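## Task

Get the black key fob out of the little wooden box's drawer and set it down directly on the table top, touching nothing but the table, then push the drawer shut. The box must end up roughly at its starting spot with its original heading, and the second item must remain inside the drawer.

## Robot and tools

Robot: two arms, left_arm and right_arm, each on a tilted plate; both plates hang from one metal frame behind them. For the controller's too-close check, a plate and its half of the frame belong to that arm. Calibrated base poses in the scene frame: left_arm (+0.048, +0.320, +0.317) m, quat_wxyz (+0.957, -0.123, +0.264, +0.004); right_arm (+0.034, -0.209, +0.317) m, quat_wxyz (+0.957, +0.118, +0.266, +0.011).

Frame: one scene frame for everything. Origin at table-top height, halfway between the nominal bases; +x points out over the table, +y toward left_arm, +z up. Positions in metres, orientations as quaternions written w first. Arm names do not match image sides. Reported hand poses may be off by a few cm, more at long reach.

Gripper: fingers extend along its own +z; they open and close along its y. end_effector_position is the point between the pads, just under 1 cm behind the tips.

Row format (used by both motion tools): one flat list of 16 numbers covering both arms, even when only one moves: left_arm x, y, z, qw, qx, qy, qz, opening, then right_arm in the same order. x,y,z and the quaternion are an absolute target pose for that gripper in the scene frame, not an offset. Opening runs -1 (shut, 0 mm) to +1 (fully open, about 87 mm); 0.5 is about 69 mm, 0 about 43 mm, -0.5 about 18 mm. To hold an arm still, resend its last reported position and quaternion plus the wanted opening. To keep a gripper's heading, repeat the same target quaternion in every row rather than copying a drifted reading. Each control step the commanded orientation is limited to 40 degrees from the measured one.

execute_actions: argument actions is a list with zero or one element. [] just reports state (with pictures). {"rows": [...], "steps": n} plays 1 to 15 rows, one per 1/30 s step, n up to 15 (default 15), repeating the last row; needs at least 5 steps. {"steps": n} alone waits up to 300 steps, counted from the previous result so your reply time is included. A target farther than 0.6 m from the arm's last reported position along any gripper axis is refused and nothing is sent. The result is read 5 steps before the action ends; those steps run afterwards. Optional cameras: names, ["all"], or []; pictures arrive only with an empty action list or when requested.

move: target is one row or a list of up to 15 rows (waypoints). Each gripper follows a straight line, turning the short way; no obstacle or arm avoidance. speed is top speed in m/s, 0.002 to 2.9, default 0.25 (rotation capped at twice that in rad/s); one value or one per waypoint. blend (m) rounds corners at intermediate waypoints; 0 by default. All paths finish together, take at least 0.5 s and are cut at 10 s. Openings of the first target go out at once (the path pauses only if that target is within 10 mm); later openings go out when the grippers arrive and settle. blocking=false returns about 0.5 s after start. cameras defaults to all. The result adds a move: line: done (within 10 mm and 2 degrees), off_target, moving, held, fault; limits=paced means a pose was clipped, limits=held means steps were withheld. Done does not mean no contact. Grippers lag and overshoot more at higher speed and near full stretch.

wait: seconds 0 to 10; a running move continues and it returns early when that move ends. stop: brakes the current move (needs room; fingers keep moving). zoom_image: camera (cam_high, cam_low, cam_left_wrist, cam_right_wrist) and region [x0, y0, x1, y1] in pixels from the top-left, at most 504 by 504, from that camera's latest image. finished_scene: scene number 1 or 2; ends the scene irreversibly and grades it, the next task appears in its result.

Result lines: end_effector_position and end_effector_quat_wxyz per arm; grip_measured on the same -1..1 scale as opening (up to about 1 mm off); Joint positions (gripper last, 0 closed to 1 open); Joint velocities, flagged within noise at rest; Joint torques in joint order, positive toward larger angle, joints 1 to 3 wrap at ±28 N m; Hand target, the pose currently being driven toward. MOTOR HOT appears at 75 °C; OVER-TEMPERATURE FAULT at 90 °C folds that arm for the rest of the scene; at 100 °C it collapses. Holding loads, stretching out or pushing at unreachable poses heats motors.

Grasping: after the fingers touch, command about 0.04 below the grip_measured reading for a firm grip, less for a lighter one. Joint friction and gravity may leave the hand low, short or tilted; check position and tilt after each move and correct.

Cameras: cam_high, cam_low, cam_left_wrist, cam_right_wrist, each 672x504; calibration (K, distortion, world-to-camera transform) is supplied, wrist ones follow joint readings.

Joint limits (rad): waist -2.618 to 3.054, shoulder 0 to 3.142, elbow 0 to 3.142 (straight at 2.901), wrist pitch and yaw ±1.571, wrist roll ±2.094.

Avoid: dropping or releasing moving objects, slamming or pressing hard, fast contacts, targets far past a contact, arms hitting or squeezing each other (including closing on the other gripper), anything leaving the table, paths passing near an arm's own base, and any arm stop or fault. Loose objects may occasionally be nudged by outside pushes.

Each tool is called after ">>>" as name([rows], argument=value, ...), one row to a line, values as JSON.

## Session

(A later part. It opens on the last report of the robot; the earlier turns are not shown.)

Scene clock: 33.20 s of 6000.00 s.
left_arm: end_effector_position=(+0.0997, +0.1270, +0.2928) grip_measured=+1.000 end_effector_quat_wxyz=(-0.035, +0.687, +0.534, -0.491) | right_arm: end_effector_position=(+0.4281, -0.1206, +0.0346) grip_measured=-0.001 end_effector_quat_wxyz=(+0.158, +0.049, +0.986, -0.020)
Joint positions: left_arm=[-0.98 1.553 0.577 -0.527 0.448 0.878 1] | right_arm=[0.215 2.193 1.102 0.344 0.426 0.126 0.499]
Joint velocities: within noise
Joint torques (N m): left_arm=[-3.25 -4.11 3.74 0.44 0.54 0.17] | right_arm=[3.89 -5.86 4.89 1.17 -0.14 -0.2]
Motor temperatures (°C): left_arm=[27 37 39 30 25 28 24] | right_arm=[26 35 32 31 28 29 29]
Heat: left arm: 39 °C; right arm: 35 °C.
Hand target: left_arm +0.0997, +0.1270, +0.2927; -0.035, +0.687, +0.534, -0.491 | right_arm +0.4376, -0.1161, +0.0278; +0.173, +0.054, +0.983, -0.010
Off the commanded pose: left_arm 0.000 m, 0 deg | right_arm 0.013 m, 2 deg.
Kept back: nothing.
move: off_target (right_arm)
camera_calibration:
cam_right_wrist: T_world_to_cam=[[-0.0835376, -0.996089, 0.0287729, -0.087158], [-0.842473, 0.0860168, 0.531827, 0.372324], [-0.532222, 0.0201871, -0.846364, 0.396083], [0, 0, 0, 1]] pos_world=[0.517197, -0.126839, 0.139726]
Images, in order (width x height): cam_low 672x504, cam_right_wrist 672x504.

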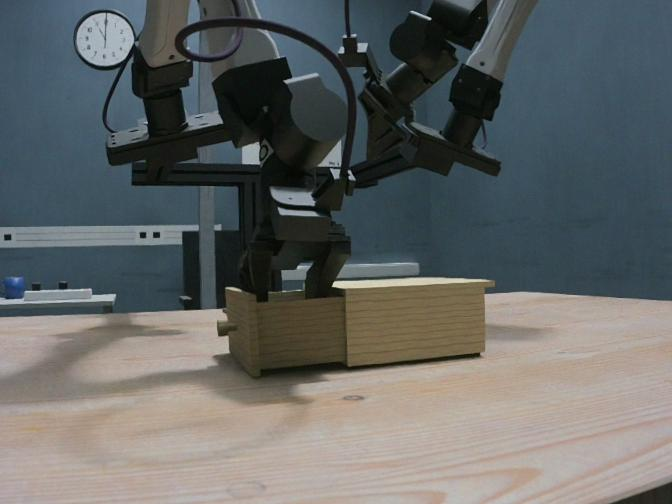

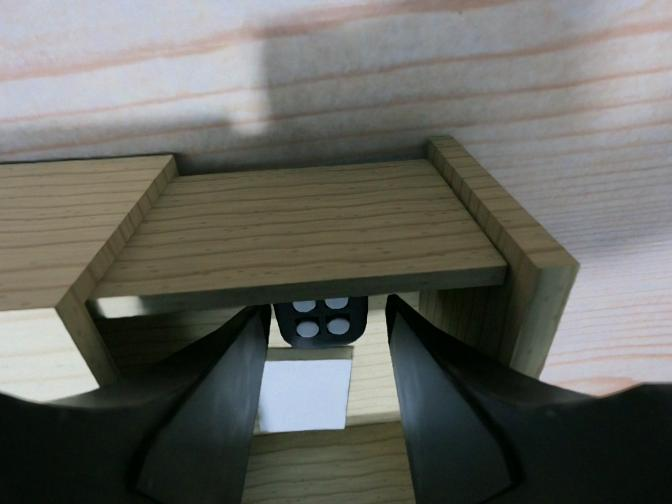

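>>> move(target=[0.0997, 0.127, 0.2928, -0.035, 0.687, 0.534, -0.491, 1, 0.438, -0.1125, 0.021, 0.1734, 0.0542, 0.9833, -0.0095, 0.0], speed=0.06, cameras=["cam_right_wrist"])

Scene clock: 34.23 s of 6000.00 s.
left_arm: end_effector_position=(+0.0997, +0.1270, +0.2928) grip_measured=+1.000 end_effector_quat_wxyz=(-0.035, +0.687, +0.534, -0.491) | right_arm: end_effector_position=(+0.4283, -0.1204, +0.0338) grip_measured=-0.002 end_effector_quat_wxyz=(+0.156, +0.047, +0.986, -0.021)
Joint positions: left_arm=[-0.98 1.553 0.577 -0.527 0.448 0.878 1] | right_arm=[0.215 2.197 1.109 0.337 0.426 0.122 0.499]
Joint velocities: within noise
Joint torques (N m): left_arm=[-3.21 -4.12 3.79 0.43 0.53 0.17] | right_arm=[4.22 -4.34 5.59 1.29 -0.11 -0.11]
Motor temperatures (°C): left_arm=[27 37 39 30 25 28 24] | right_arm=[26 35 32 32 28 29 29]
Heat: left arm: 39 °C; right arm: 35 °C.
Hand target: left_arm +0.0997, +0.1270, +0.2927; -0.035, +0.687, +0.534, -0.491 | right_arm +0.4372, -0.1129, +0.0224; +0.173, +0.054, +0.983, -0.010
Off the commanded pose: left_arm 0.000 m, 0 deg | right_arm 0.018 m, 3 deg.
Kept back: nothing.
move: off_target (right_arm)
camera_calibration:
cam_right_wrist: T_world_to_cam=[[-0.078649, -0.996431, 0.0306395, -0.0891348], [-0.841046, 0.0828225, 0.534585, 0.371804], [-0.535215, 0.0162754, -0.844559, 0.396261], [0, 0, 0, 1]] pos_world=[0.517779, -0.12606, 0.138635]
Images, in order (width x height): cam_right_wrist 672x504.

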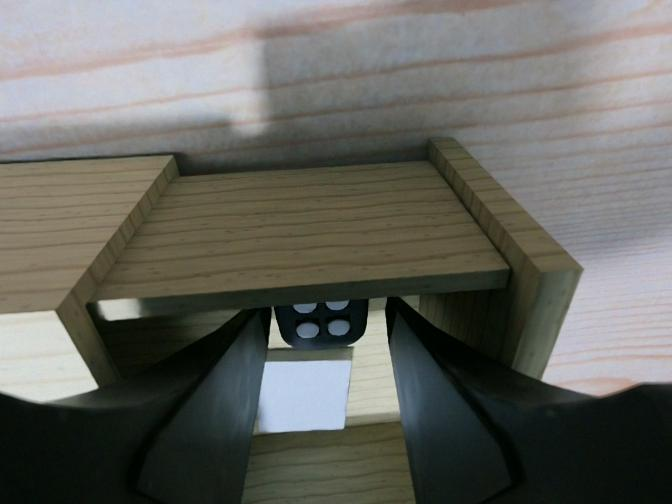

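>>> move(target=[0.0997, 0.127, 0.2928, -0.035, 0.687, 0.534, -0.491, 1, 0.436, -0.118, 0.026, 0.1734, 0.0542, 0.9833, -0.0095, -0.1], speed=0.05, cameras=["cam_right_wrist", "cam_low"])

Scene clock: 36.40 s of 6000.00 s.
left_arm: end_effector_position=(+0.0997, +0.1270, +0.2928) grip_measured=+1.000 end_effector_quat_wxyz=(-0.035, +0.687, +0.534, -0.491) | right_arm: end_effector_position=(+0.4315, -0.1206, +0.0298) grip_measured=-0.100 end_effector_quat_wxyz=(+0.162, +0.047, +0.985, -0.021)
Joint positions: left_arm=[-0.98 1.553 0.577 -0.527 0.448 0.878 1] | right_arm=[0.212 2.213 1.117 0.36 0.426 0.114 0.45]
Joint velocities: within noise
Joint torques (N m): left_arm=[-3.19 -4.08 3.79 0.41 0.54 0.17] | right_arm=[3.9 -7.38 2.58 1.12 -0.19 -0.13]
Motor temperatures (°C): left_arm=[27 37 39 30 25 28 24] | right_arm=[26 35 32 32 28 29 29]
Heat: left arm: 39 °C; right arm: 35 °C.
Hand target: left_arm +0.0997, +0.1270, +0.2927; -0.035, +0.687, +0.534, -0.491 | right_arm +0.4360, -0.1180, +0.0263; +0.173, +0.054, +0.983, -0.010
Off the commanded pose: left_arm 0.000 m, 0 deg | right_arm 0.006 m, 2 deg.
Kept back: nothing.
move: done
camera_calibration:
cam_right_wrist: T_world_to_cam=[[-0.0791375, -0.996351, 0.0319575, -0.0888213], [-0.847564, 0.0841262, 0.523983, 0.379912], [-0.52476, 0.0143807, -0.851129, 0.389975], [0, 0, 0, 1]] pos_world=[0.519614, -0.126066, 0.13569]
Images, in order (width x height): cam_low 672x504, cam_right_wrist 672x504.

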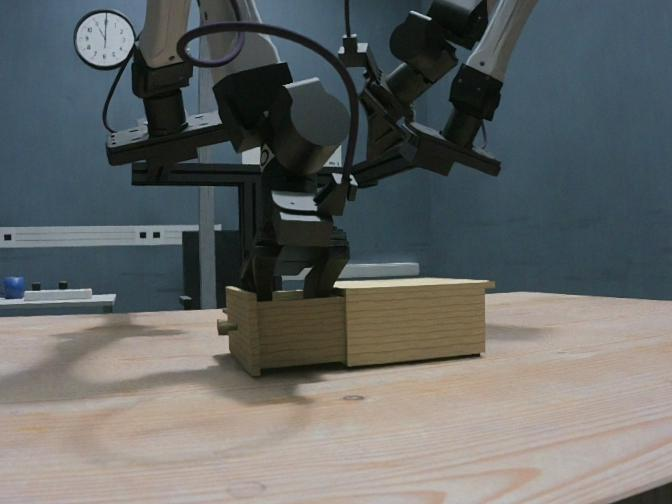

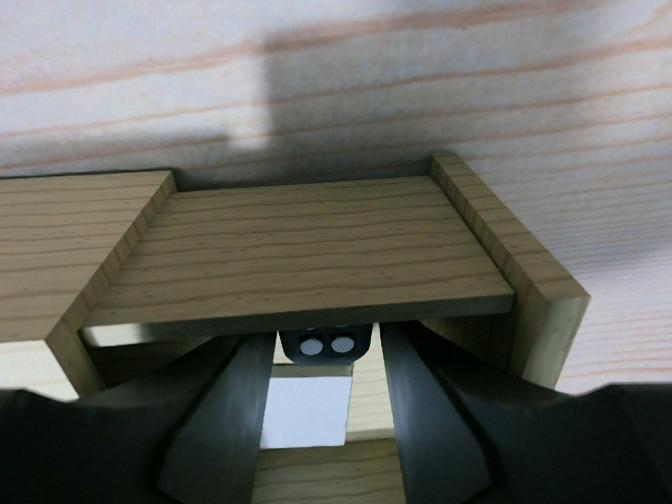

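>>> move(target=[0.0997, 0.127, 0.2928, -0.035, 0.687, 0.534, -0.491, 1, 0.436, -0.118, 0.026, 0.1734, 0.0542, 0.9833, -0.0095, -0.26], speed=0.05, cameras=["cam_right_wrist"])

Scene clock: 39.30 s of 6000.00 s.
left_arm: end_effector_position=(+0.0997, +0.1270, +0.2928) grip_measured=+1.000 end_effector_quat_wxyz=(-0.035, +0.687, +0.534, -0.491) | right_arm: end_effector_position=(+0.4336, -0.1188, +0.0301) grip_measured=-0.173 end_effector_quat_wxyz=(+0.166, +0.048, +0.985, -0.016)
Joint positions: left_arm=[-0.98 1.553 0.577 -0.527 0.448 0.878 1] | right_arm=[0.212 2.213 1.117 0.369 0.416 0.114 0.413]
Joint velocities: within noise
Joint torques (N m): left_arm=[-3.22 -4.07 3.77 0.43 0.53 0.18] | right_arm=[3.77 -7.3 2.56 1.09 -0.11 -0.08]
Motor temperatures (°C): left_arm=[27 37 39 30 25 28 24] | right_arm=[26 35 32 32 28 29 29]
Heat: left arm: 39 °C; right arm: 35 °C.
Hand target: left_arm +0.0997, +0.1270, +0.2927; -0.035, +0.687, +0.534, -0.491 | right_arm +0.4360, -0.1180, +0.0262; +0.173, +0.054, +0.983, -0.010
Off the commanded pose: left_arm 0.000 m, 0 deg | right_arm 0.005 m, 1 deg.
Kept back: nothing.
move: done
camera_calibration:
cam_right_wrist: T_world_to_cam=[[-0.0789678, -0.996653, 0.0211578, -0.0865739], [-0.851923, 0.0784917, 0.51775, 0.382863], [-0.517678, 0.0228607, -0.85527, 0.389437], [0, 0, 0, 1]] pos_world=[0.520937, -0.125239, 0.136678]
Images, in order (width x height): cam_right_wrist 672x504.

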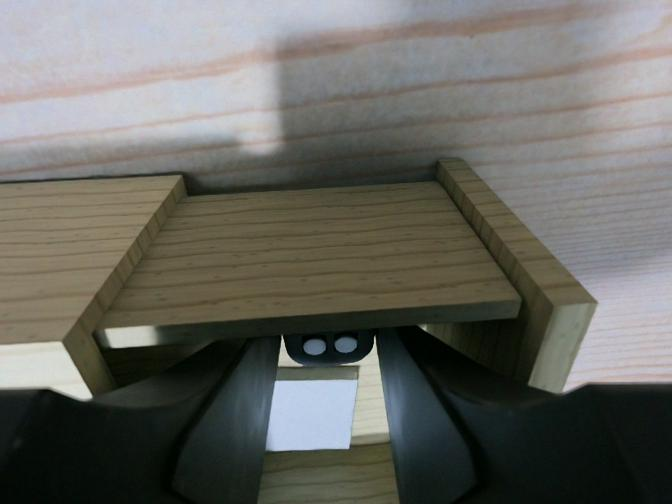

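>>> move(target=[0.0997, 0.127, 0.2928, -0.035, 0.687, 0.534, -0.491, 1, 0.434, -0.118, 0.14, 0.1734, 0.0542, 0.9833, -0.0095, -0.25], speed=0.15, cameras=["cam_low", "cam_right_wrist", "cam_high"])

Scene clock: 41.67 s of 6000.00 s.
left_arm: end_effector_position=(+0.0997, +0.1270, +0.2928) grip_measured=+1.000 end_effector_quat_wxyz=(-0.035, +0.687, +0.534, -0.491) | right_arm: end_effector_position=(+0.4267, -0.1183, +0.1269) grip_measured=-0.173 end_effector_quat_wxyz=(+0.158, +0.046, +0.986, -0.011)
Joint positions: left_arm=[-0.98 1.553 0.577 -0.527 0.448 0.878 1] | right_arm=[0.301 1.867 0.989 0.107 0.469 0.186 0.413]
Joint velocities: within noise
Joint torques (N m): left_arm=[-3.22 -4.1 3.75 0.43 0.54 0.18] | right_arm=[5.2 -10.86 3.36 0.68 0.16 -0.02]
Motor temperatures (°C): left_arm=[27 37 39 30 25 28 24] | right_arm=[26 36 32 32 28 29 29]
Heat: left arm: 39 °C; right arm: 36 °C.
Hand target: left_arm +0.0997, +0.1270, +0.2927; -0.035, +0.687, +0.534, -0.491 | right_arm +0.4339, -0.1179, +0.1396; +0.173, +0.054, +0.983, -0.009
Off the commanded pose: left_arm 0.000 m, 0 deg | right_arm 0.015 m, 2 deg.
Kept back: nothing.
move: off_target (right_arm)
camera_calibration:
cam_right_wrist: T_world_to_cam=[[-0.0734223, -0.997238, 0.0112185, -0.0899277], [-0.844542, 0.068155, 0.531135, 0.320688], [-0.530433, 0.0295226, -0.847213, 0.473868], [0, 0, 0, 1]] pos_world=[0.515586, -0.125526, 0.232147]
Images, in order (width x height): cam_high 672x504, cam_low 672x504, cam_right_wrist 672x504.

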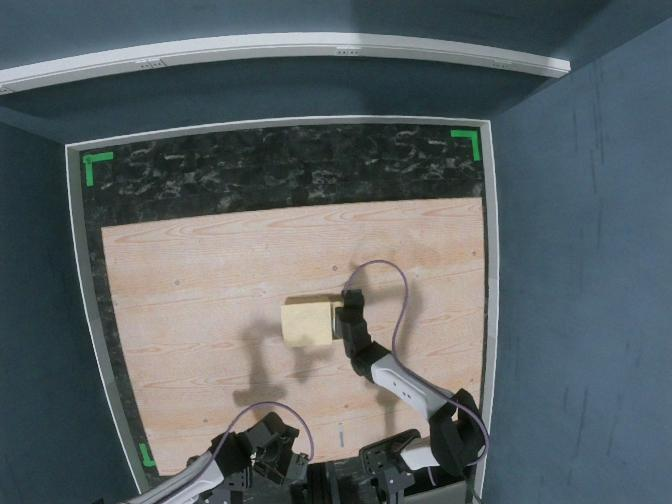

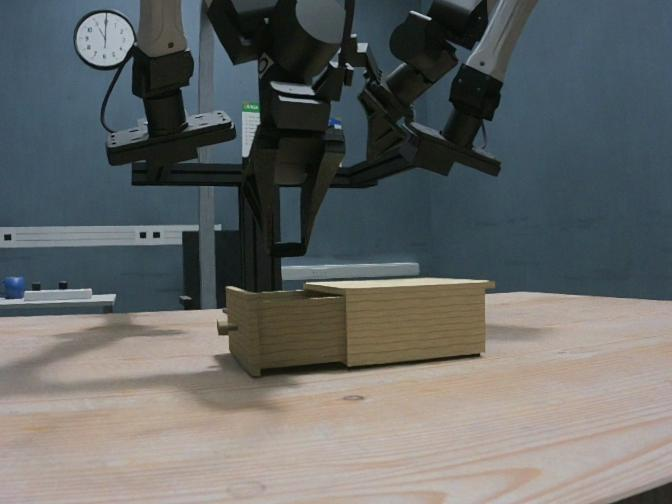

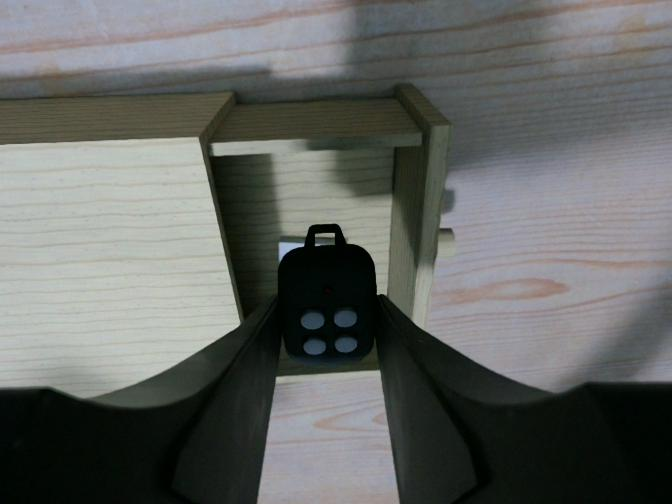

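>>> zoom_image(camera="cam_low", region=[230, 120, 370, 300])

Scaled by 2.800 from the camera's 672x504 image, which has a finer 960x720 frame.

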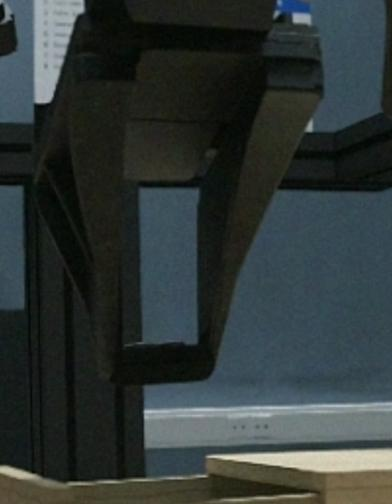

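>>> move(target=[0.0997, 0.127, 0.2928, -0.035, 0.687, 0.534, -0.491, 1, 0.445, -0.285, 0.09, 0.1734, 0.0542, 0.9833, -0.0095, -0.25], speed=0.25, cameras=["cam_low", "cam_right_wrist"])

Scene clock: 43.60 s of 6000.00 s.
left_arm: end_effector_position=(+0.0997, +0.1270, +0.2928) grip_measured=+1.000 end_effector_quat_wxyz=(-0.035, +0.687, +0.534, -0.491) | right_arm: end_effector_position=(+0.4336, -0.2846, +0.0886) grip_measured=-0.173 end_effector_quat_wxyz=(+0.157, +0.058, +0.986, -0.013)
Joint positions: left_arm=[-0.98 1.553 0.577 -0.527 0.448 0.878 1] | right_arm=[-0.185 1.851 0.982 0.193 0.109 -0.123 0.413]
Joint velocities: within noise
Joint torques (N m): left_arm=[-3.23 -4.05 3.77 0.43 0.53 0.17] | right_arm=[1.63 -8.1 5.16 0.96 -0.11 -0.22]
Motor temperatures (°C): left_arm=[27 37 39 30 25 28 24] | right_arm=[26 36 32 32 28 29 29]
Heat: left arm: 39 °C; right arm: 36 °C.
Hand target: left_arm +0.0997, +0.1270, +0.2927; -0.035, +0.687, +0.534, -0.491 | right_arm +0.4448, -0.2851, +0.0903; +0.173, +0.054, +0.983, -0.010
Off the commanded pose: left_arm 0.000 m, 0 deg | right_arm 0.011 m, 2 deg.
Kept back: nothing.
move: off_target (right_arm)
camera_calibration:
cam_right_wrist: T_world_to_cam=[[-0.0986887, -0.995054, 0.0113415, -0.243124], [-0.841708, 0.0895488, 0.532455, 0.362941], [-0.530837, 0.0430011, -0.846382, 0.453867], [0, 0, 0, 1]] pos_world=[0.522426, -0.293939, 0.193652]
Images, in order (width x height): cam_low 672x504, cam_right_wrist 672x504.

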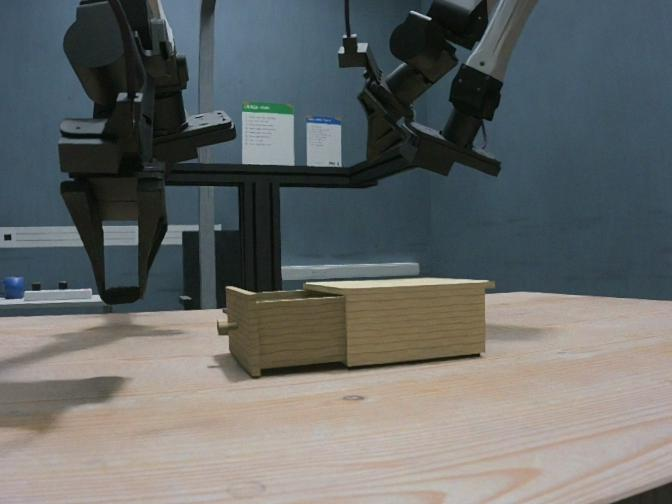

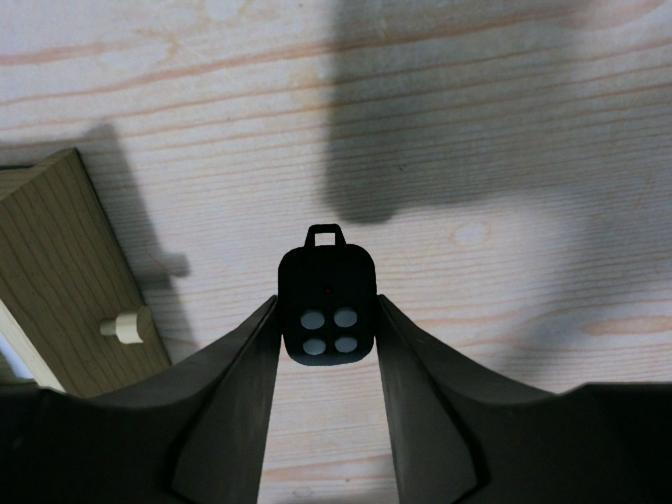

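>>> move(target=[0.0997, 0.127, 0.2928, -0.035, 0.687, 0.534, -0.491, 1, 0.443, -0.285, 0.029, 0.1734, 0.0542, 0.9833, -0.0095, -0.25], speed=0.12, cameras=["cam_low", "cam_right_wrist"])

>>> zoom_image(camera="cam_low", region=[40, 280, 220, 420])

Scene clock: 44.93 s of 6000.00 s.
left_arm: end_effector_position=(+0.0997, +0.1270, +0.2928) grip_measured=+1.000 end_effector_quat_wxyz=(-0.035, +0.687, +0.534, -0.491) | right_arm: end_effector_position=(+0.4367, -0.2814, +0.0329) grip_measured=-0.173 end_effector_quat_wxyz=(+0.163, +0.055, +0.985, -0.009)
Joint positions: left_arm=[-0.98 1.553 0.577 -0.527 0.448 0.878 1] | right_arm=[-0.199 2.064 1.062 0.336 0.089 -0.138 0.413]
Joint velocities: within noise
Joint torques (N m): left_arm=[-3.23 -4.11 3.77 0.42 0.53 0.18] | right_arm=[0.91 -7.43 4.14 0.99 -0.13 -0.24]
Motor temperatures (°C): left_arm=[27 37 39 30 25 28 24] | right_arm=[26 36 32 32 28 29 29]
Heat: left arm: 39 °C; right arm: 36 °C.
Hand target: left_arm +0.0997, +0.1270, +0.2927; -0.035, +0.687, +0.534, -0.491 | right_arm +0.4428, -0.2850, +0.0292; +0.173, +0.054, +0.983, -0.010
Off the commanded pose: left_arm 0.000 m, 0 deg | right_arm 0.008 m, 1 deg.
Kept back: nothing.
move: done
camera_calibration:
cam_right_wrist: T_world_to_cam=[[-0.0914064, -0.9958, 0.00531045, -0.24232], [-0.84805, 0.0806372, 0.523746, 0.395575], [-0.521974, 0.0433702, -0.851858, 0.404666], [0, 0, 0, 1]] pos_world=[0.524543, -0.29075, 0.138825]
Images, in order (width x height): cam_low 672x504, cam_right_wrist 672x504.

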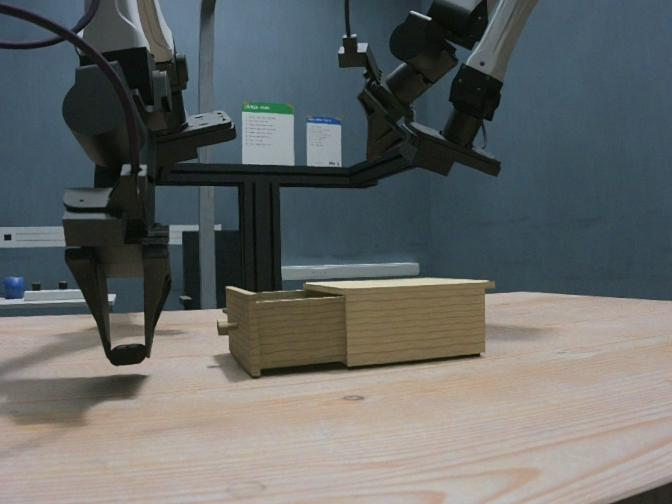

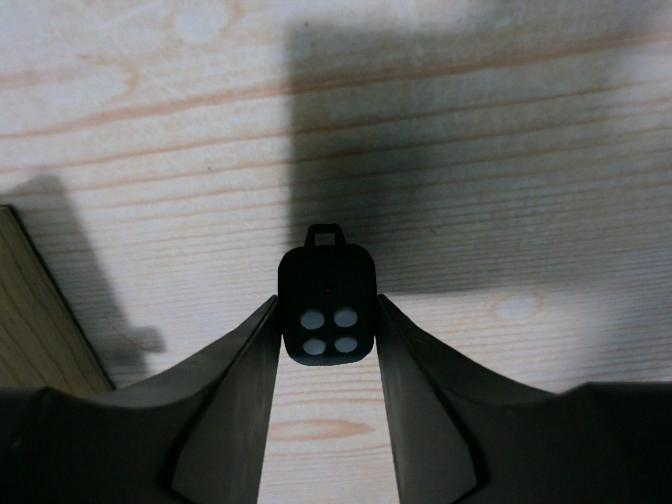

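Scaled by 2.800 from the camera's 672x504 image, which has a finer 960x720 frame.

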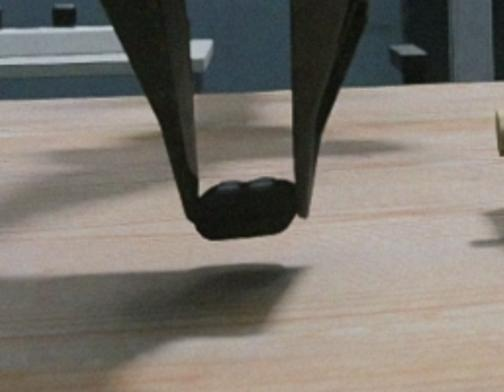

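>>> move(target=[0.0997, 0.127, 0.2928, -0.035, 0.687, 0.534, -0.491, 1, 0.443, -0.285, 0.019, 0.1734, 0.0542, 0.9833, -0.0095, -0.25], speed=0.06, cameras=["cam_low"])

>>> zoom_image(camera="cam_low", region=[40, 280, 220, 420])

Scene clock: 46.00 s of 6000.00 s.
left_arm: end_effector_position=(+0.0997, +0.1270, +0.2928) grip_measured=+1.000 end_effector_quat_wxyz=(-0.035, +0.687, +0.534, -0.491) | right_arm: end_effector_position=(+0.4366, -0.2798, +0.0234) grip_measured=-0.173 end_effector_quat_wxyz=(+0.162, +0.054, +0.985, -0.008)
Joint positions: left_arm=[-0.98 1.553 0.577 -0.527 0.448 0.878 1] | right_arm=[-0.199 2.1 1.08 0.352 0.087 -0.14 0.413]
Joint velocities: within noise
Joint torques (N m): left_arm=[-3.22 -4.11 3.75 0.44 0.53 0.18] | right_arm=[0.58 -7.23 4.04 1.02 -0.14 -0.24]
Motor temperatures (°C): left_arm=[27 37 39 30 25 28 24] | right_arm=[26 36 32 32 28 29 29]
Heat: left arm: 39 °C; right arm: 36 °C.
Hand target: left_arm +0.0997, +0.1270, +0.2927; -0.035, +0.687, +0.534, -0.491 | right_arm +0.4427, -0.2851, +0.0193; +0.173, +0.054, +0.983, -0.010
Off the commanded pose: left_arm 0.000 m, 0 deg | right_arm 0.009 m, 1 deg.
Kept back: nothing.
move: done
Images, in order (width x height): cam_low 672x504.

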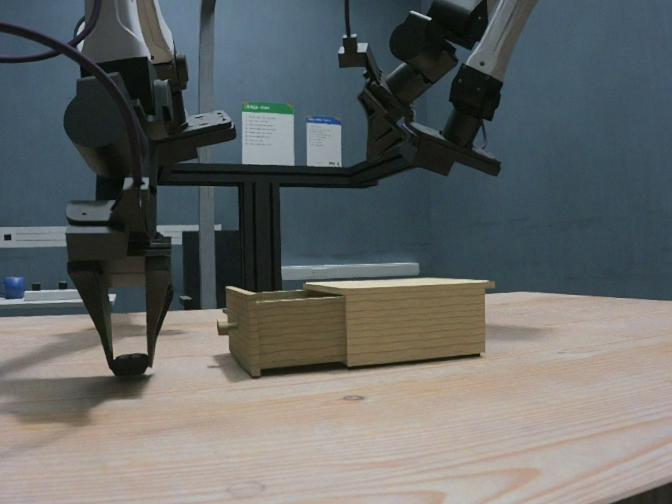

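Scaled by 2.800 from the camera's 672x504 image, which has a finer 960x720 frame.

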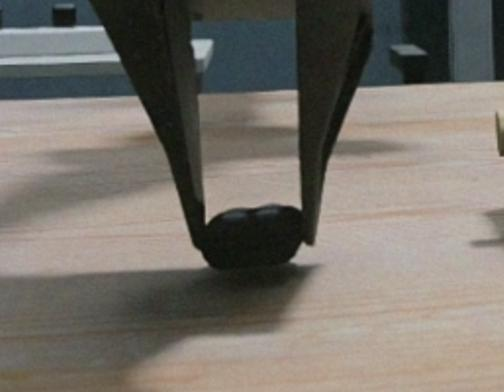

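>>> move(target=[0.0997, 0.127, 0.2928, -0.035, 0.687, 0.534, -0.491, 1, 0.443, -0.286, 0.0135, 0.1734, 0.0542, 0.9833, -0.0095, -0.25], speed=0.05, cameras=["cam_low"])

>>> zoom_image(camera="cam_low", region=[40, 280, 220, 420])

Scene clock: 46.93 s of 6000.00 s.
left_arm: end_effector_position=(+0.0997, +0.1270, +0.2928) grip_measured=+1.000 end_effector_quat_wxyz=(-0.035, +0.687, +0.534, -0.491) | right_arm: end_effector_position=(+0.4372, -0.2822, +0.0180) grip_measured=-0.173 end_effector_quat_wxyz=(+0.163, +0.055, +0.985, -0.009)
Joint positions: left_arm=[-0.98 1.553 0.577 -0.527 0.448 0.878 1] | right_arm=[-0.205 2.12 1.093 0.362 0.084 -0.142 0.413]
Joint velocities: within noise
Joint torques (N m): left_arm=[-3.19 -4.04 3.75 0.43 0.54 0.18] | right_arm=[0.94 -7.16 4.1 1.02 -0.12 -0.27]
Motor temperatures (°C): left_arm=[27 37 39 30 25 28 24] | right_arm=[26 36 32 32 28 29 29]
Heat: left arm: 39 °C; right arm: 36 °C.
Hand target: left_arm +0.0997, +0.1270, +0.2927; -0.035, +0.687, +0.534, -0.491 | right_arm +0.4428, -0.2862, +0.0138; +0.173, +0.054, +0.983, -0.010
Off the commanded pose: left_arm 0.000 m, 0 deg | right_arm 0.008 m, 1 deg.
Kept back: nothing.
move: done
Images, in order (width x height): cam_low 672x504.

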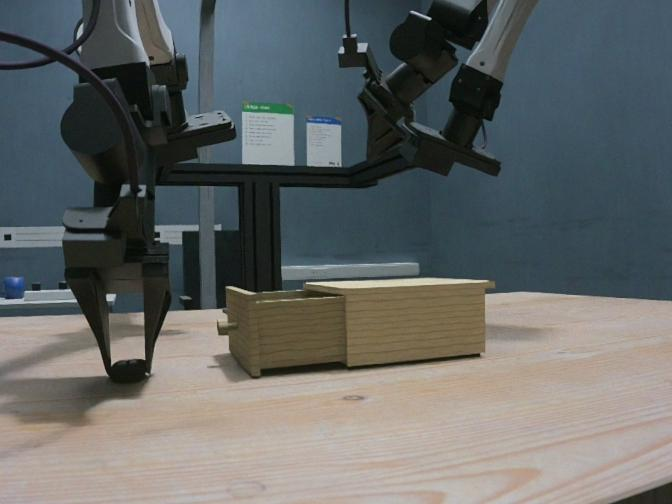

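Scaled by 2.800 from the camera's 672x504 image, which has a finer 960x720 frame.

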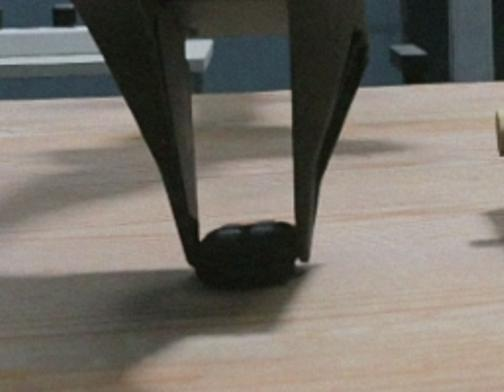

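>>> move(target=[0.0997, 0.127, 0.2928, -0.035, 0.687, 0.534, -0.491, 1, 0.443, -0.286, 0.010, 0.1734, 0.0542, 0.9833, -0.0095, -0.25], speed=0.04, cameras=["cam_low", "cam_right_wrist"])

>>> zoom_image(camera="cam_low", region=[40, 280, 220, 420])

Scene clock: 47.90 s of 6000.00 s.
left_arm: end_effector_position=(+0.0997, +0.1270, +0.2928) grip_measured=+1.000 end_effector_quat_wxyz=(-0.035, +0.687, +0.534, -0.491) | right_arm: end_effector_position=(+0.4383, -0.2823, +0.0174) grip_measured=-0.173 end_effector_quat_wxyz=(+0.165, +0.055, +0.985, -0.009)
Joint positions: left_arm=[-0.98 1.553 0.577 -0.527 0.448 0.878 1] | right_arm=[-0.205 2.123 1.096 0.366 0.083 -0.143 0.413]
Joint velocities: within noise
Joint torques (N m): left_arm=[-3.21 -4.07 3.75 0.42 0.52 0.17] | right_arm=[0.73 -6.53 4.63 1.07 -0.15 -0.23]
Motor temperatures (°C): left_arm=[27 37 39 30 25 28 24] | right_arm=[26 36 32 32 28 29 29]
Heat: left arm: 39 °C; right arm: 36 °C.
Hand target: left_arm +0.0997, +0.1270, +0.2927; -0.035, +0.687, +0.534, -0.491 | right_arm +0.4427, -0.2861, +0.0104; +0.173, +0.054, +0.983, -0.010
Off the commanded pose: left_arm 0.000 m, 0 deg | right_arm 0.010 m, 1 deg.
Kept back: nothing.
move: done
camera_calibration:
cam_right_wrist: T_world_to_cam=[[-0.0906876, -0.995866, 0.00520681, -0.243223], [-0.850164, 0.0801402, 0.520382, 0.405871], [-0.518648, 0.0427656, -0.853917, 0.390732], [0, 0, 0, 1]] pos_world=[0.525652, -0.291454, 0.123711]
Images, in order (width x height): cam_low 672x504, cam_right_wrist 672x504.

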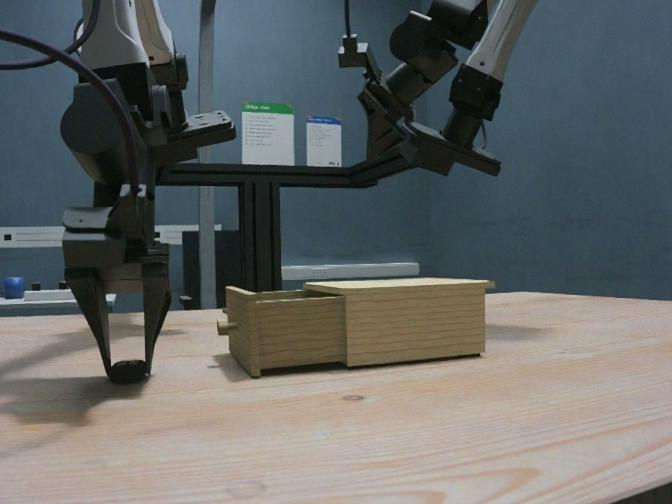

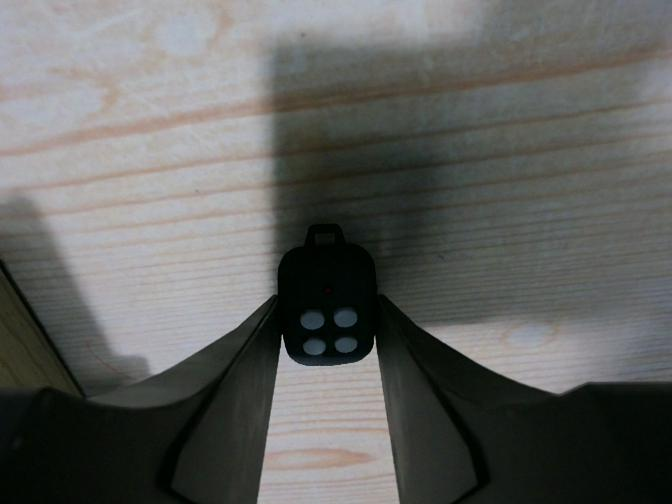

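Scaled by 2.800 from the camera's 672x504 image, which has a finer 960x720 frame.

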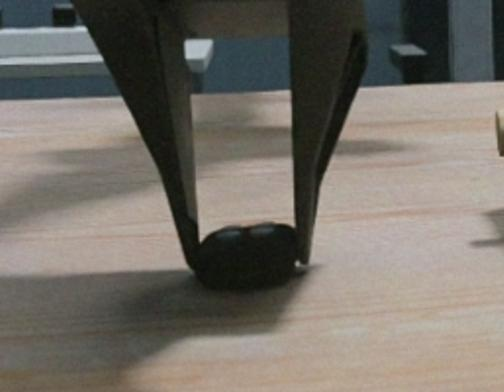

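>>> move([
  [0.0997, 0.127, 0.2928, -0.035, 0.687, 0.534, -0.491, 1, 0.443, -0.286, 0.0135, 0.1734, 0.0542, 0.9833, -0.0095, 0.05],
  [0.0997, 0.127, 0.2928, -0.035, 0.687, 0.534, -0.491, 1, 0.443, -0.286, 0.11, 0.1734, 0.0542, 0.9833, -0.0095, 0.05],
], speed=[0.04, 0.2], cameras=["cam_low", "cam_right_wrist"])

Scene clock: 50.07 s of 6000.00 s.
left_arm: end_effector_position=(+0.0997, +0.1270, +0.2928) grip_measured=+1.000 end_effector_quat_wxyz=(-0.035, +0.687, +0.534, -0.491) | right_arm: end_effector_position=(+0.4365, -0.2859, +0.0995) grip_measured=+0.050 end_effector_quat_wxyz=(+0.162, +0.050, +0.985, -0.006)
Joint positions: left_arm=[-0.98 1.553 0.577 -0.527 0.448 0.878 1] | right_arm=[-0.189 1.812 0.979 0.164 0.089 -0.14 0.525]
Joint velocities: within noise
Joint torques (N m): left_arm=[-3.22 -4.04 3.78 0.43 0.54 0.18] | right_arm=[2.39 -10.89 3.25 0.74 0.07 -0.03]
Motor temperatures (°C): left_arm=[27 37 39 30 25 27 23] | right_arm=[26 37 32 32 28 29 29]
Heat: left arm: 39 °C; right arm: 37 °C.
Hand target: left_arm +0.0997, +0.1270, +0.2927; -0.035, +0.687, +0.534, -0.491 | right_arm +0.4431, -0.2860, +0.1098; +0.174, +0.054, +0.983, -0.009
Off the commanded pose: left_arm 0.000 m, 0 deg | right_arm 0.012 m, 1 deg.
Kept back: nothing.
move: off_target (right_arm)
camera_calibration:
cam_right_wrist: T_world_to_cam=[[-0.0812366, -0.996695, 0.000764131, -0.251344], [-0.848063, 0.069525, 0.525314, 0.357507], [-0.523631, 0.0420267, -0.850908, 0.461682], [0, 0, 0, 1]] pos_world=[0.524521, -0.294772, 0.205238]
Images, in order (width x height): cam_low 672x504, cam_right_wrist 672x504.

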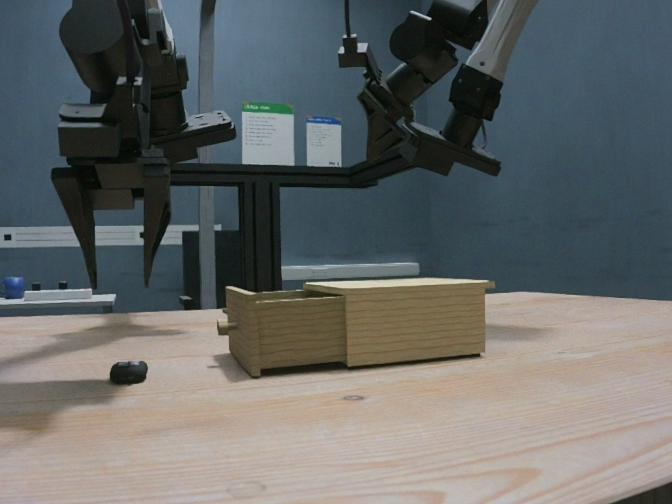

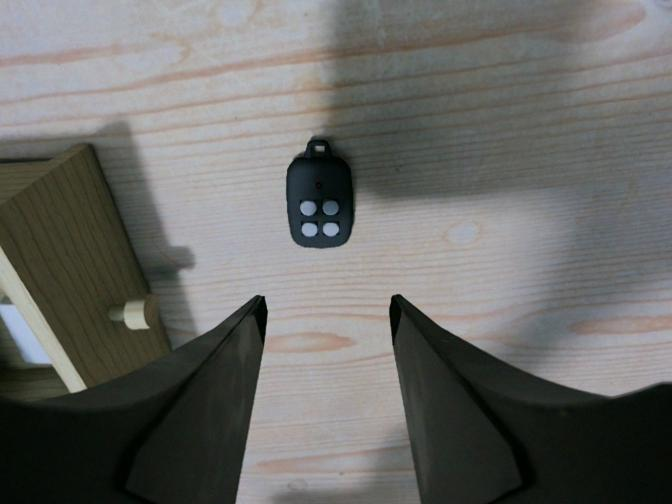

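>>> move([
  [0.0997, 0.127, 0.2928, -0.035, 0.687, 0.534, -0.491, 1, 0.408, -0.225, 0.09, 0.1734, 0.0542, 0.9833, -0.0095, -1],
  [0.0997, 0.127, 0.2928, -0.035, 0.687, 0.534, -0.491, 1, 0.406, -0.222, 0.029, 0.1734, 0.0542, 0.9833, -0.0095, -1],
], speed=[0.2, 0.15], blend=[0.01, 0], cameras=["cam_low", "cam_right_wrist"])

Scene clock: 52.87 s of 6000.00 s.
left_arm: end_effector_position=(+0.0997, +0.1270, +0.2928) grip_measured=+1.000 end_effector_quat_wxyz=(-0.035, +0.687, +0.534, -0.491) | right_arm: end_effector_position=(+0.4024, -0.2174, +0.0335) grip_measured=-0.973 end_effector_quat_wxyz=(+0.167, +0.047, +0.985, -0.003)
Joint positions: left_arm=[-0.98 1.553 0.577 -0.527 0.448 0.878 1] | right_arm=[-0.049 2.072 0.888 0.51 0.191 -0.058 0.013]
Joint velocities: within noise
Joint torques (N m): left_arm=[-3.25 -4.05 3.75 0.42 0.53 0.17] | right_arm=[1.59 -6.45 2.73 0.98 0.06 -0.12]
Motor temperatures (°C): left_arm=[27 37 39 30 25 27 23] | right_arm=[26 37 31 32 28 29 29]
Heat: left arm: 39 °C; right arm: 37 °C.
Hand target: left_arm +0.0997, +0.1270, +0.2927; -0.035, +0.687, +0.534, -0.491 | right_arm +0.4058, -0.2220, +0.0292; +0.173, +0.054, +0.983, -0.009
Off the commanded pose: left_arm 0.000 m, 0 deg | right_arm 0.007 m, 1 deg.
Kept back: nothing.
move: done
camera_calibration:
cam_right_wrist: T_world_to_cam=[[-0.0739907, -0.997249, -0.00448086, -0.18862], [-0.853641, 0.0610115, 0.517276, 0.359119], [-0.51558, 0.0420987, -0.855807, 0.38177], [0, 0, 0, 1]] pos_world=[0.489435, -0.226084, 0.140112]
Images, in order (width x height): cam_low 672x504, cam_right_wrist 672x504.

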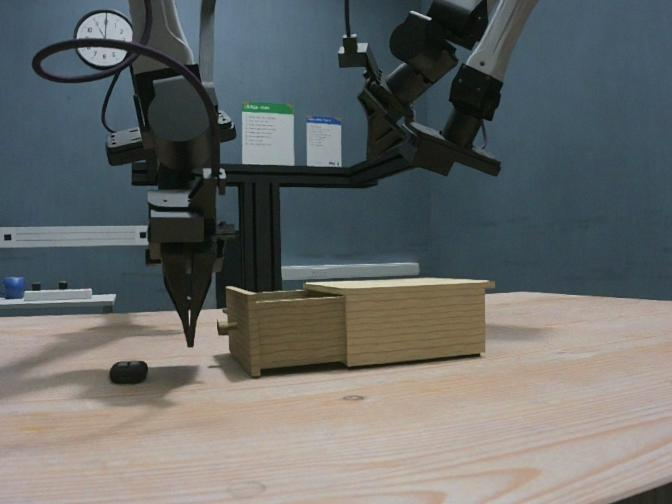

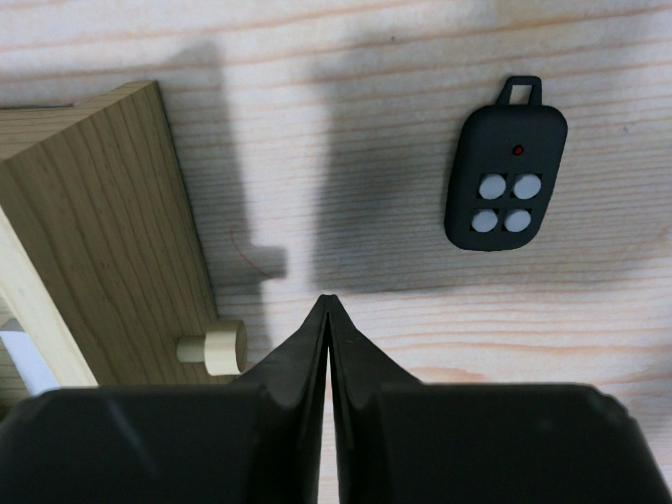

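>>> move(target=[0.0997, 0.127, 0.2928, -0.035, 0.687, 0.534, -0.491, 1, 0.413, -0.160, 0.029, 0.1734, 0.0542, 0.9833, -0.0095, -1], speed=0.08, cameras=["cam_low", "cam_right_wrist"])

Scene clock: 54.40 s of 6000.00 s.
left_arm: end_effector_position=(+0.0997, +0.1270, +0.2928) grip_measured=+1.000 end_effector_quat_wxyz=(-0.035, +0.687, +0.534, -0.491) | right_arm: end_effector_position=(+0.4082, -0.1860, +0.0326) grip_measured=-0.974 end_effector_quat_wxyz=(+0.167, +0.052, +0.984, -0.047)
Joint positions: left_arm=[-0.98 1.553 0.577 -0.527 0.448 0.878 1] | right_arm=[0.078 2.125 0.94 0.495 0.378 0.019 0.013]
Joint velocities: within noise
Joint torques (N m): left_arm=[-3.25 -4.1 3.75 0.42 0.54 0.18] | right_arm=[6.3 -6.19 3.45 0.9 -0.43 0.19]
Motor temperatures (°C): left_arm=[27 37 39 30 25 27 23] | right_arm=[26 37 31 32 28 29 29]
Heat: left arm: 39 °C; right arm: 37 °C.
Hand target: left_arm +0.0997, +0.1270, +0.2927; -0.035, +0.687, +0.534, -0.491 | right_arm +0.4120, -0.1604, +0.0304; +0.172, +0.054, +0.983, -0.010
Off the commanded pose: left_arm 0.000 m, 0 deg | right_arm 0.027 m, 4 deg.
Kept back: nothing.
move: off_target (right_arm)
camera_calibration:
cam_right_wrist: T_world_to_cam=[[-0.0984819, -0.991892, 0.0803196, -0.148713], [-0.849468, 0.125834, 0.512415, 0.373148], [-0.518367, -0.0177654, -0.854974, 0.372582], [0, 0, 0, 1]] pos_world=[0.495466, -0.187843, 0.139286]
Images, in order (width x height): cam_low 672x504, cam_right_wrist 672x504.

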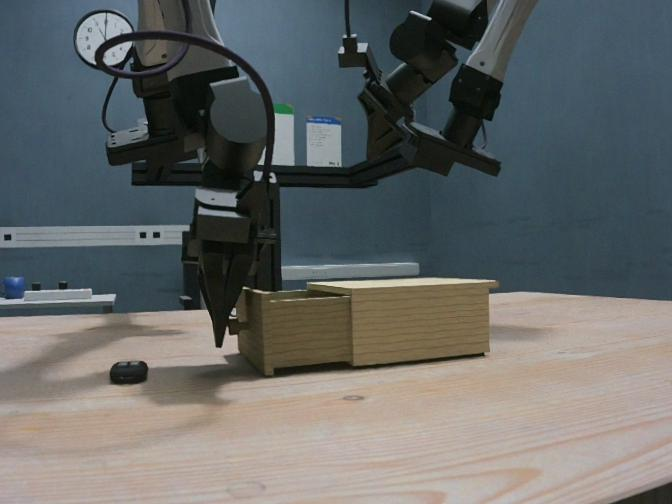

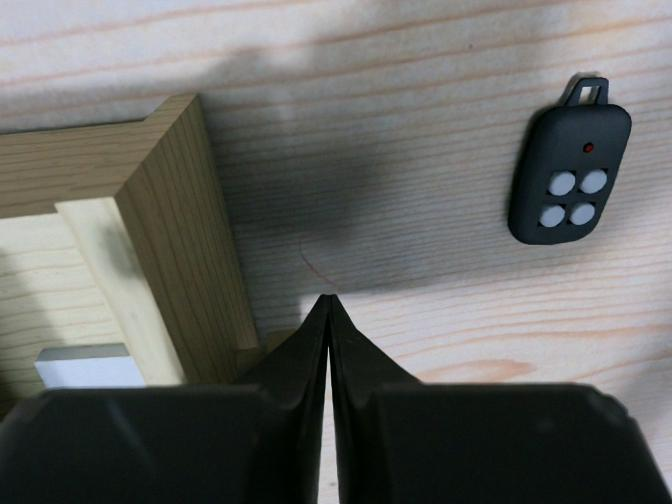

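>>> move([
  [0.24, 0.20, 0.27, 0.1734, 0.0542, 0.9833, -0.0095, -1, 0.408, -0.205, 0.035, 0.1734, 0.0542, 0.9833, -0.0095, -1],
  [0.435, 0.16, 0.13, 0.1734, 0.0542, 0.9833, -0.0095, -1, 0.408, -0.205, 0.035, 0.1734, 0.0542, 0.9833, -0.0095, -1],
], speed=[0.45, 0.3], blend=[0.03, 0], cameras=["all"])

Scene clock: 59.63 s of 6000.00 s.
left_arm: end_effector_position=(+0.4302, +0.1620, +0.1341) grip_measured=-0.993 end_effector_quat_wxyz=(+0.171, +0.055, +0.984, -0.004) | right_arm: end_effector_position=(+0.3893, -0.1980, +0.0231) grip_measured=-0.974 end_effector_quat_wxyz=(+0.145, +0.048, +0.988, -0.009)
Joint positions: left_arm=[-0.506 1.972 1.044 0.117 -0.546 -0.109 0.003] | right_arm=[0.003 2.125 0.904 0.497 0.247 -0.016 0.013]
Joint velocities: within noise
Joint torques (N m): left_arm=[-3.93 -7.72 4.97 1.37 0.11 0.24] | right_arm=[2.02 -10.93 0.85 0.94 -0.12 -0.2]
Motor temperatures (°C): left_arm=[27 38 39 30 25 27 23] | right_arm=[26 37 31 32 28 29 29]
Heat: left arm: 39 °C; right arm: 37 °C.
Hand target: left_arm +0.4349, +0.1601, +0.1302; +0.173, +0.054, +0.983, -0.009 | right_arm +0.4076, -0.2049, +0.0347; +0.173, +0.054, +0.983, -0.010
Off the commanded pose: left_arm 0.007 m, 1 deg | right_arm 0.023 m, 3 deg.
Kept back: nothing.
move: off_target (right_arm)
camera_calibration:
cam_left_wrist: T_world_to_cam=[[-0.10791, -0.993883, -0.0234783, 0.208603], [-0.87078, 0.0830967, 0.484601, 0.32078], [-0.479686, 0.0727379, -0.87442, 0.452752], [0, 0, 0, 1]] pos_world=[0.519018, 0.147739, 0.245343]
cam_right_wrist: T_world_to_cam=[[-0.0772709, -0.99697, 0.00890145, -0.169334], [-0.829599, 0.0692455, 0.554049, 0.343565], [-0.552987, 0.0354272, -0.832437, 0.377917], [0, 0, 0, 1]] pos_world=[0.48092, -0.206, 0.125748]

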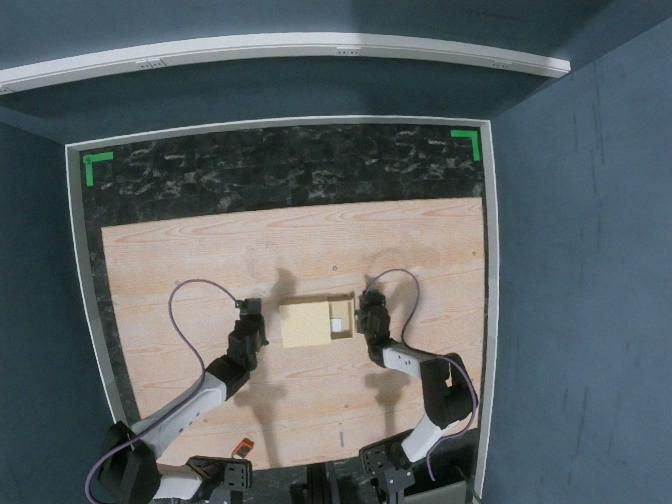

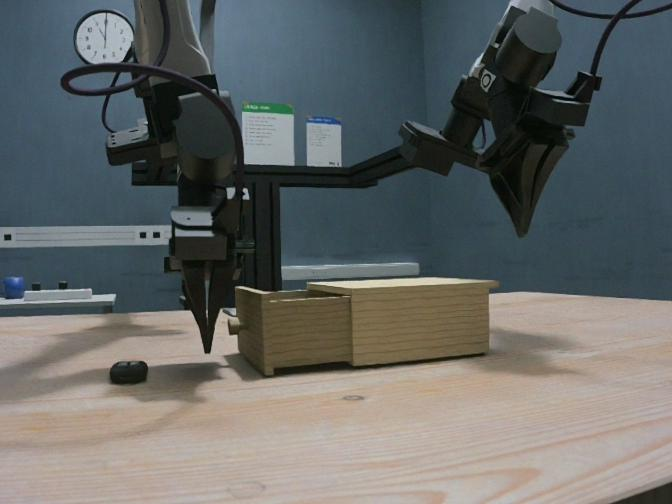

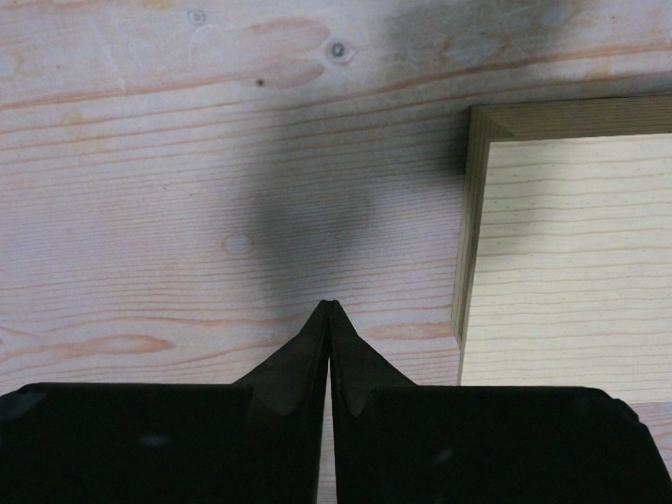

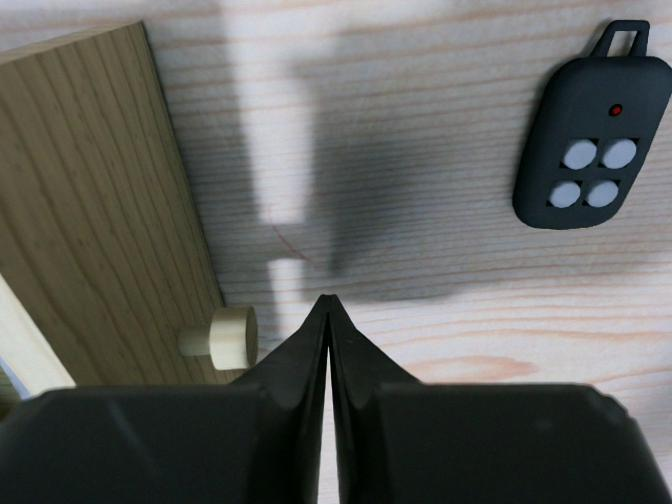

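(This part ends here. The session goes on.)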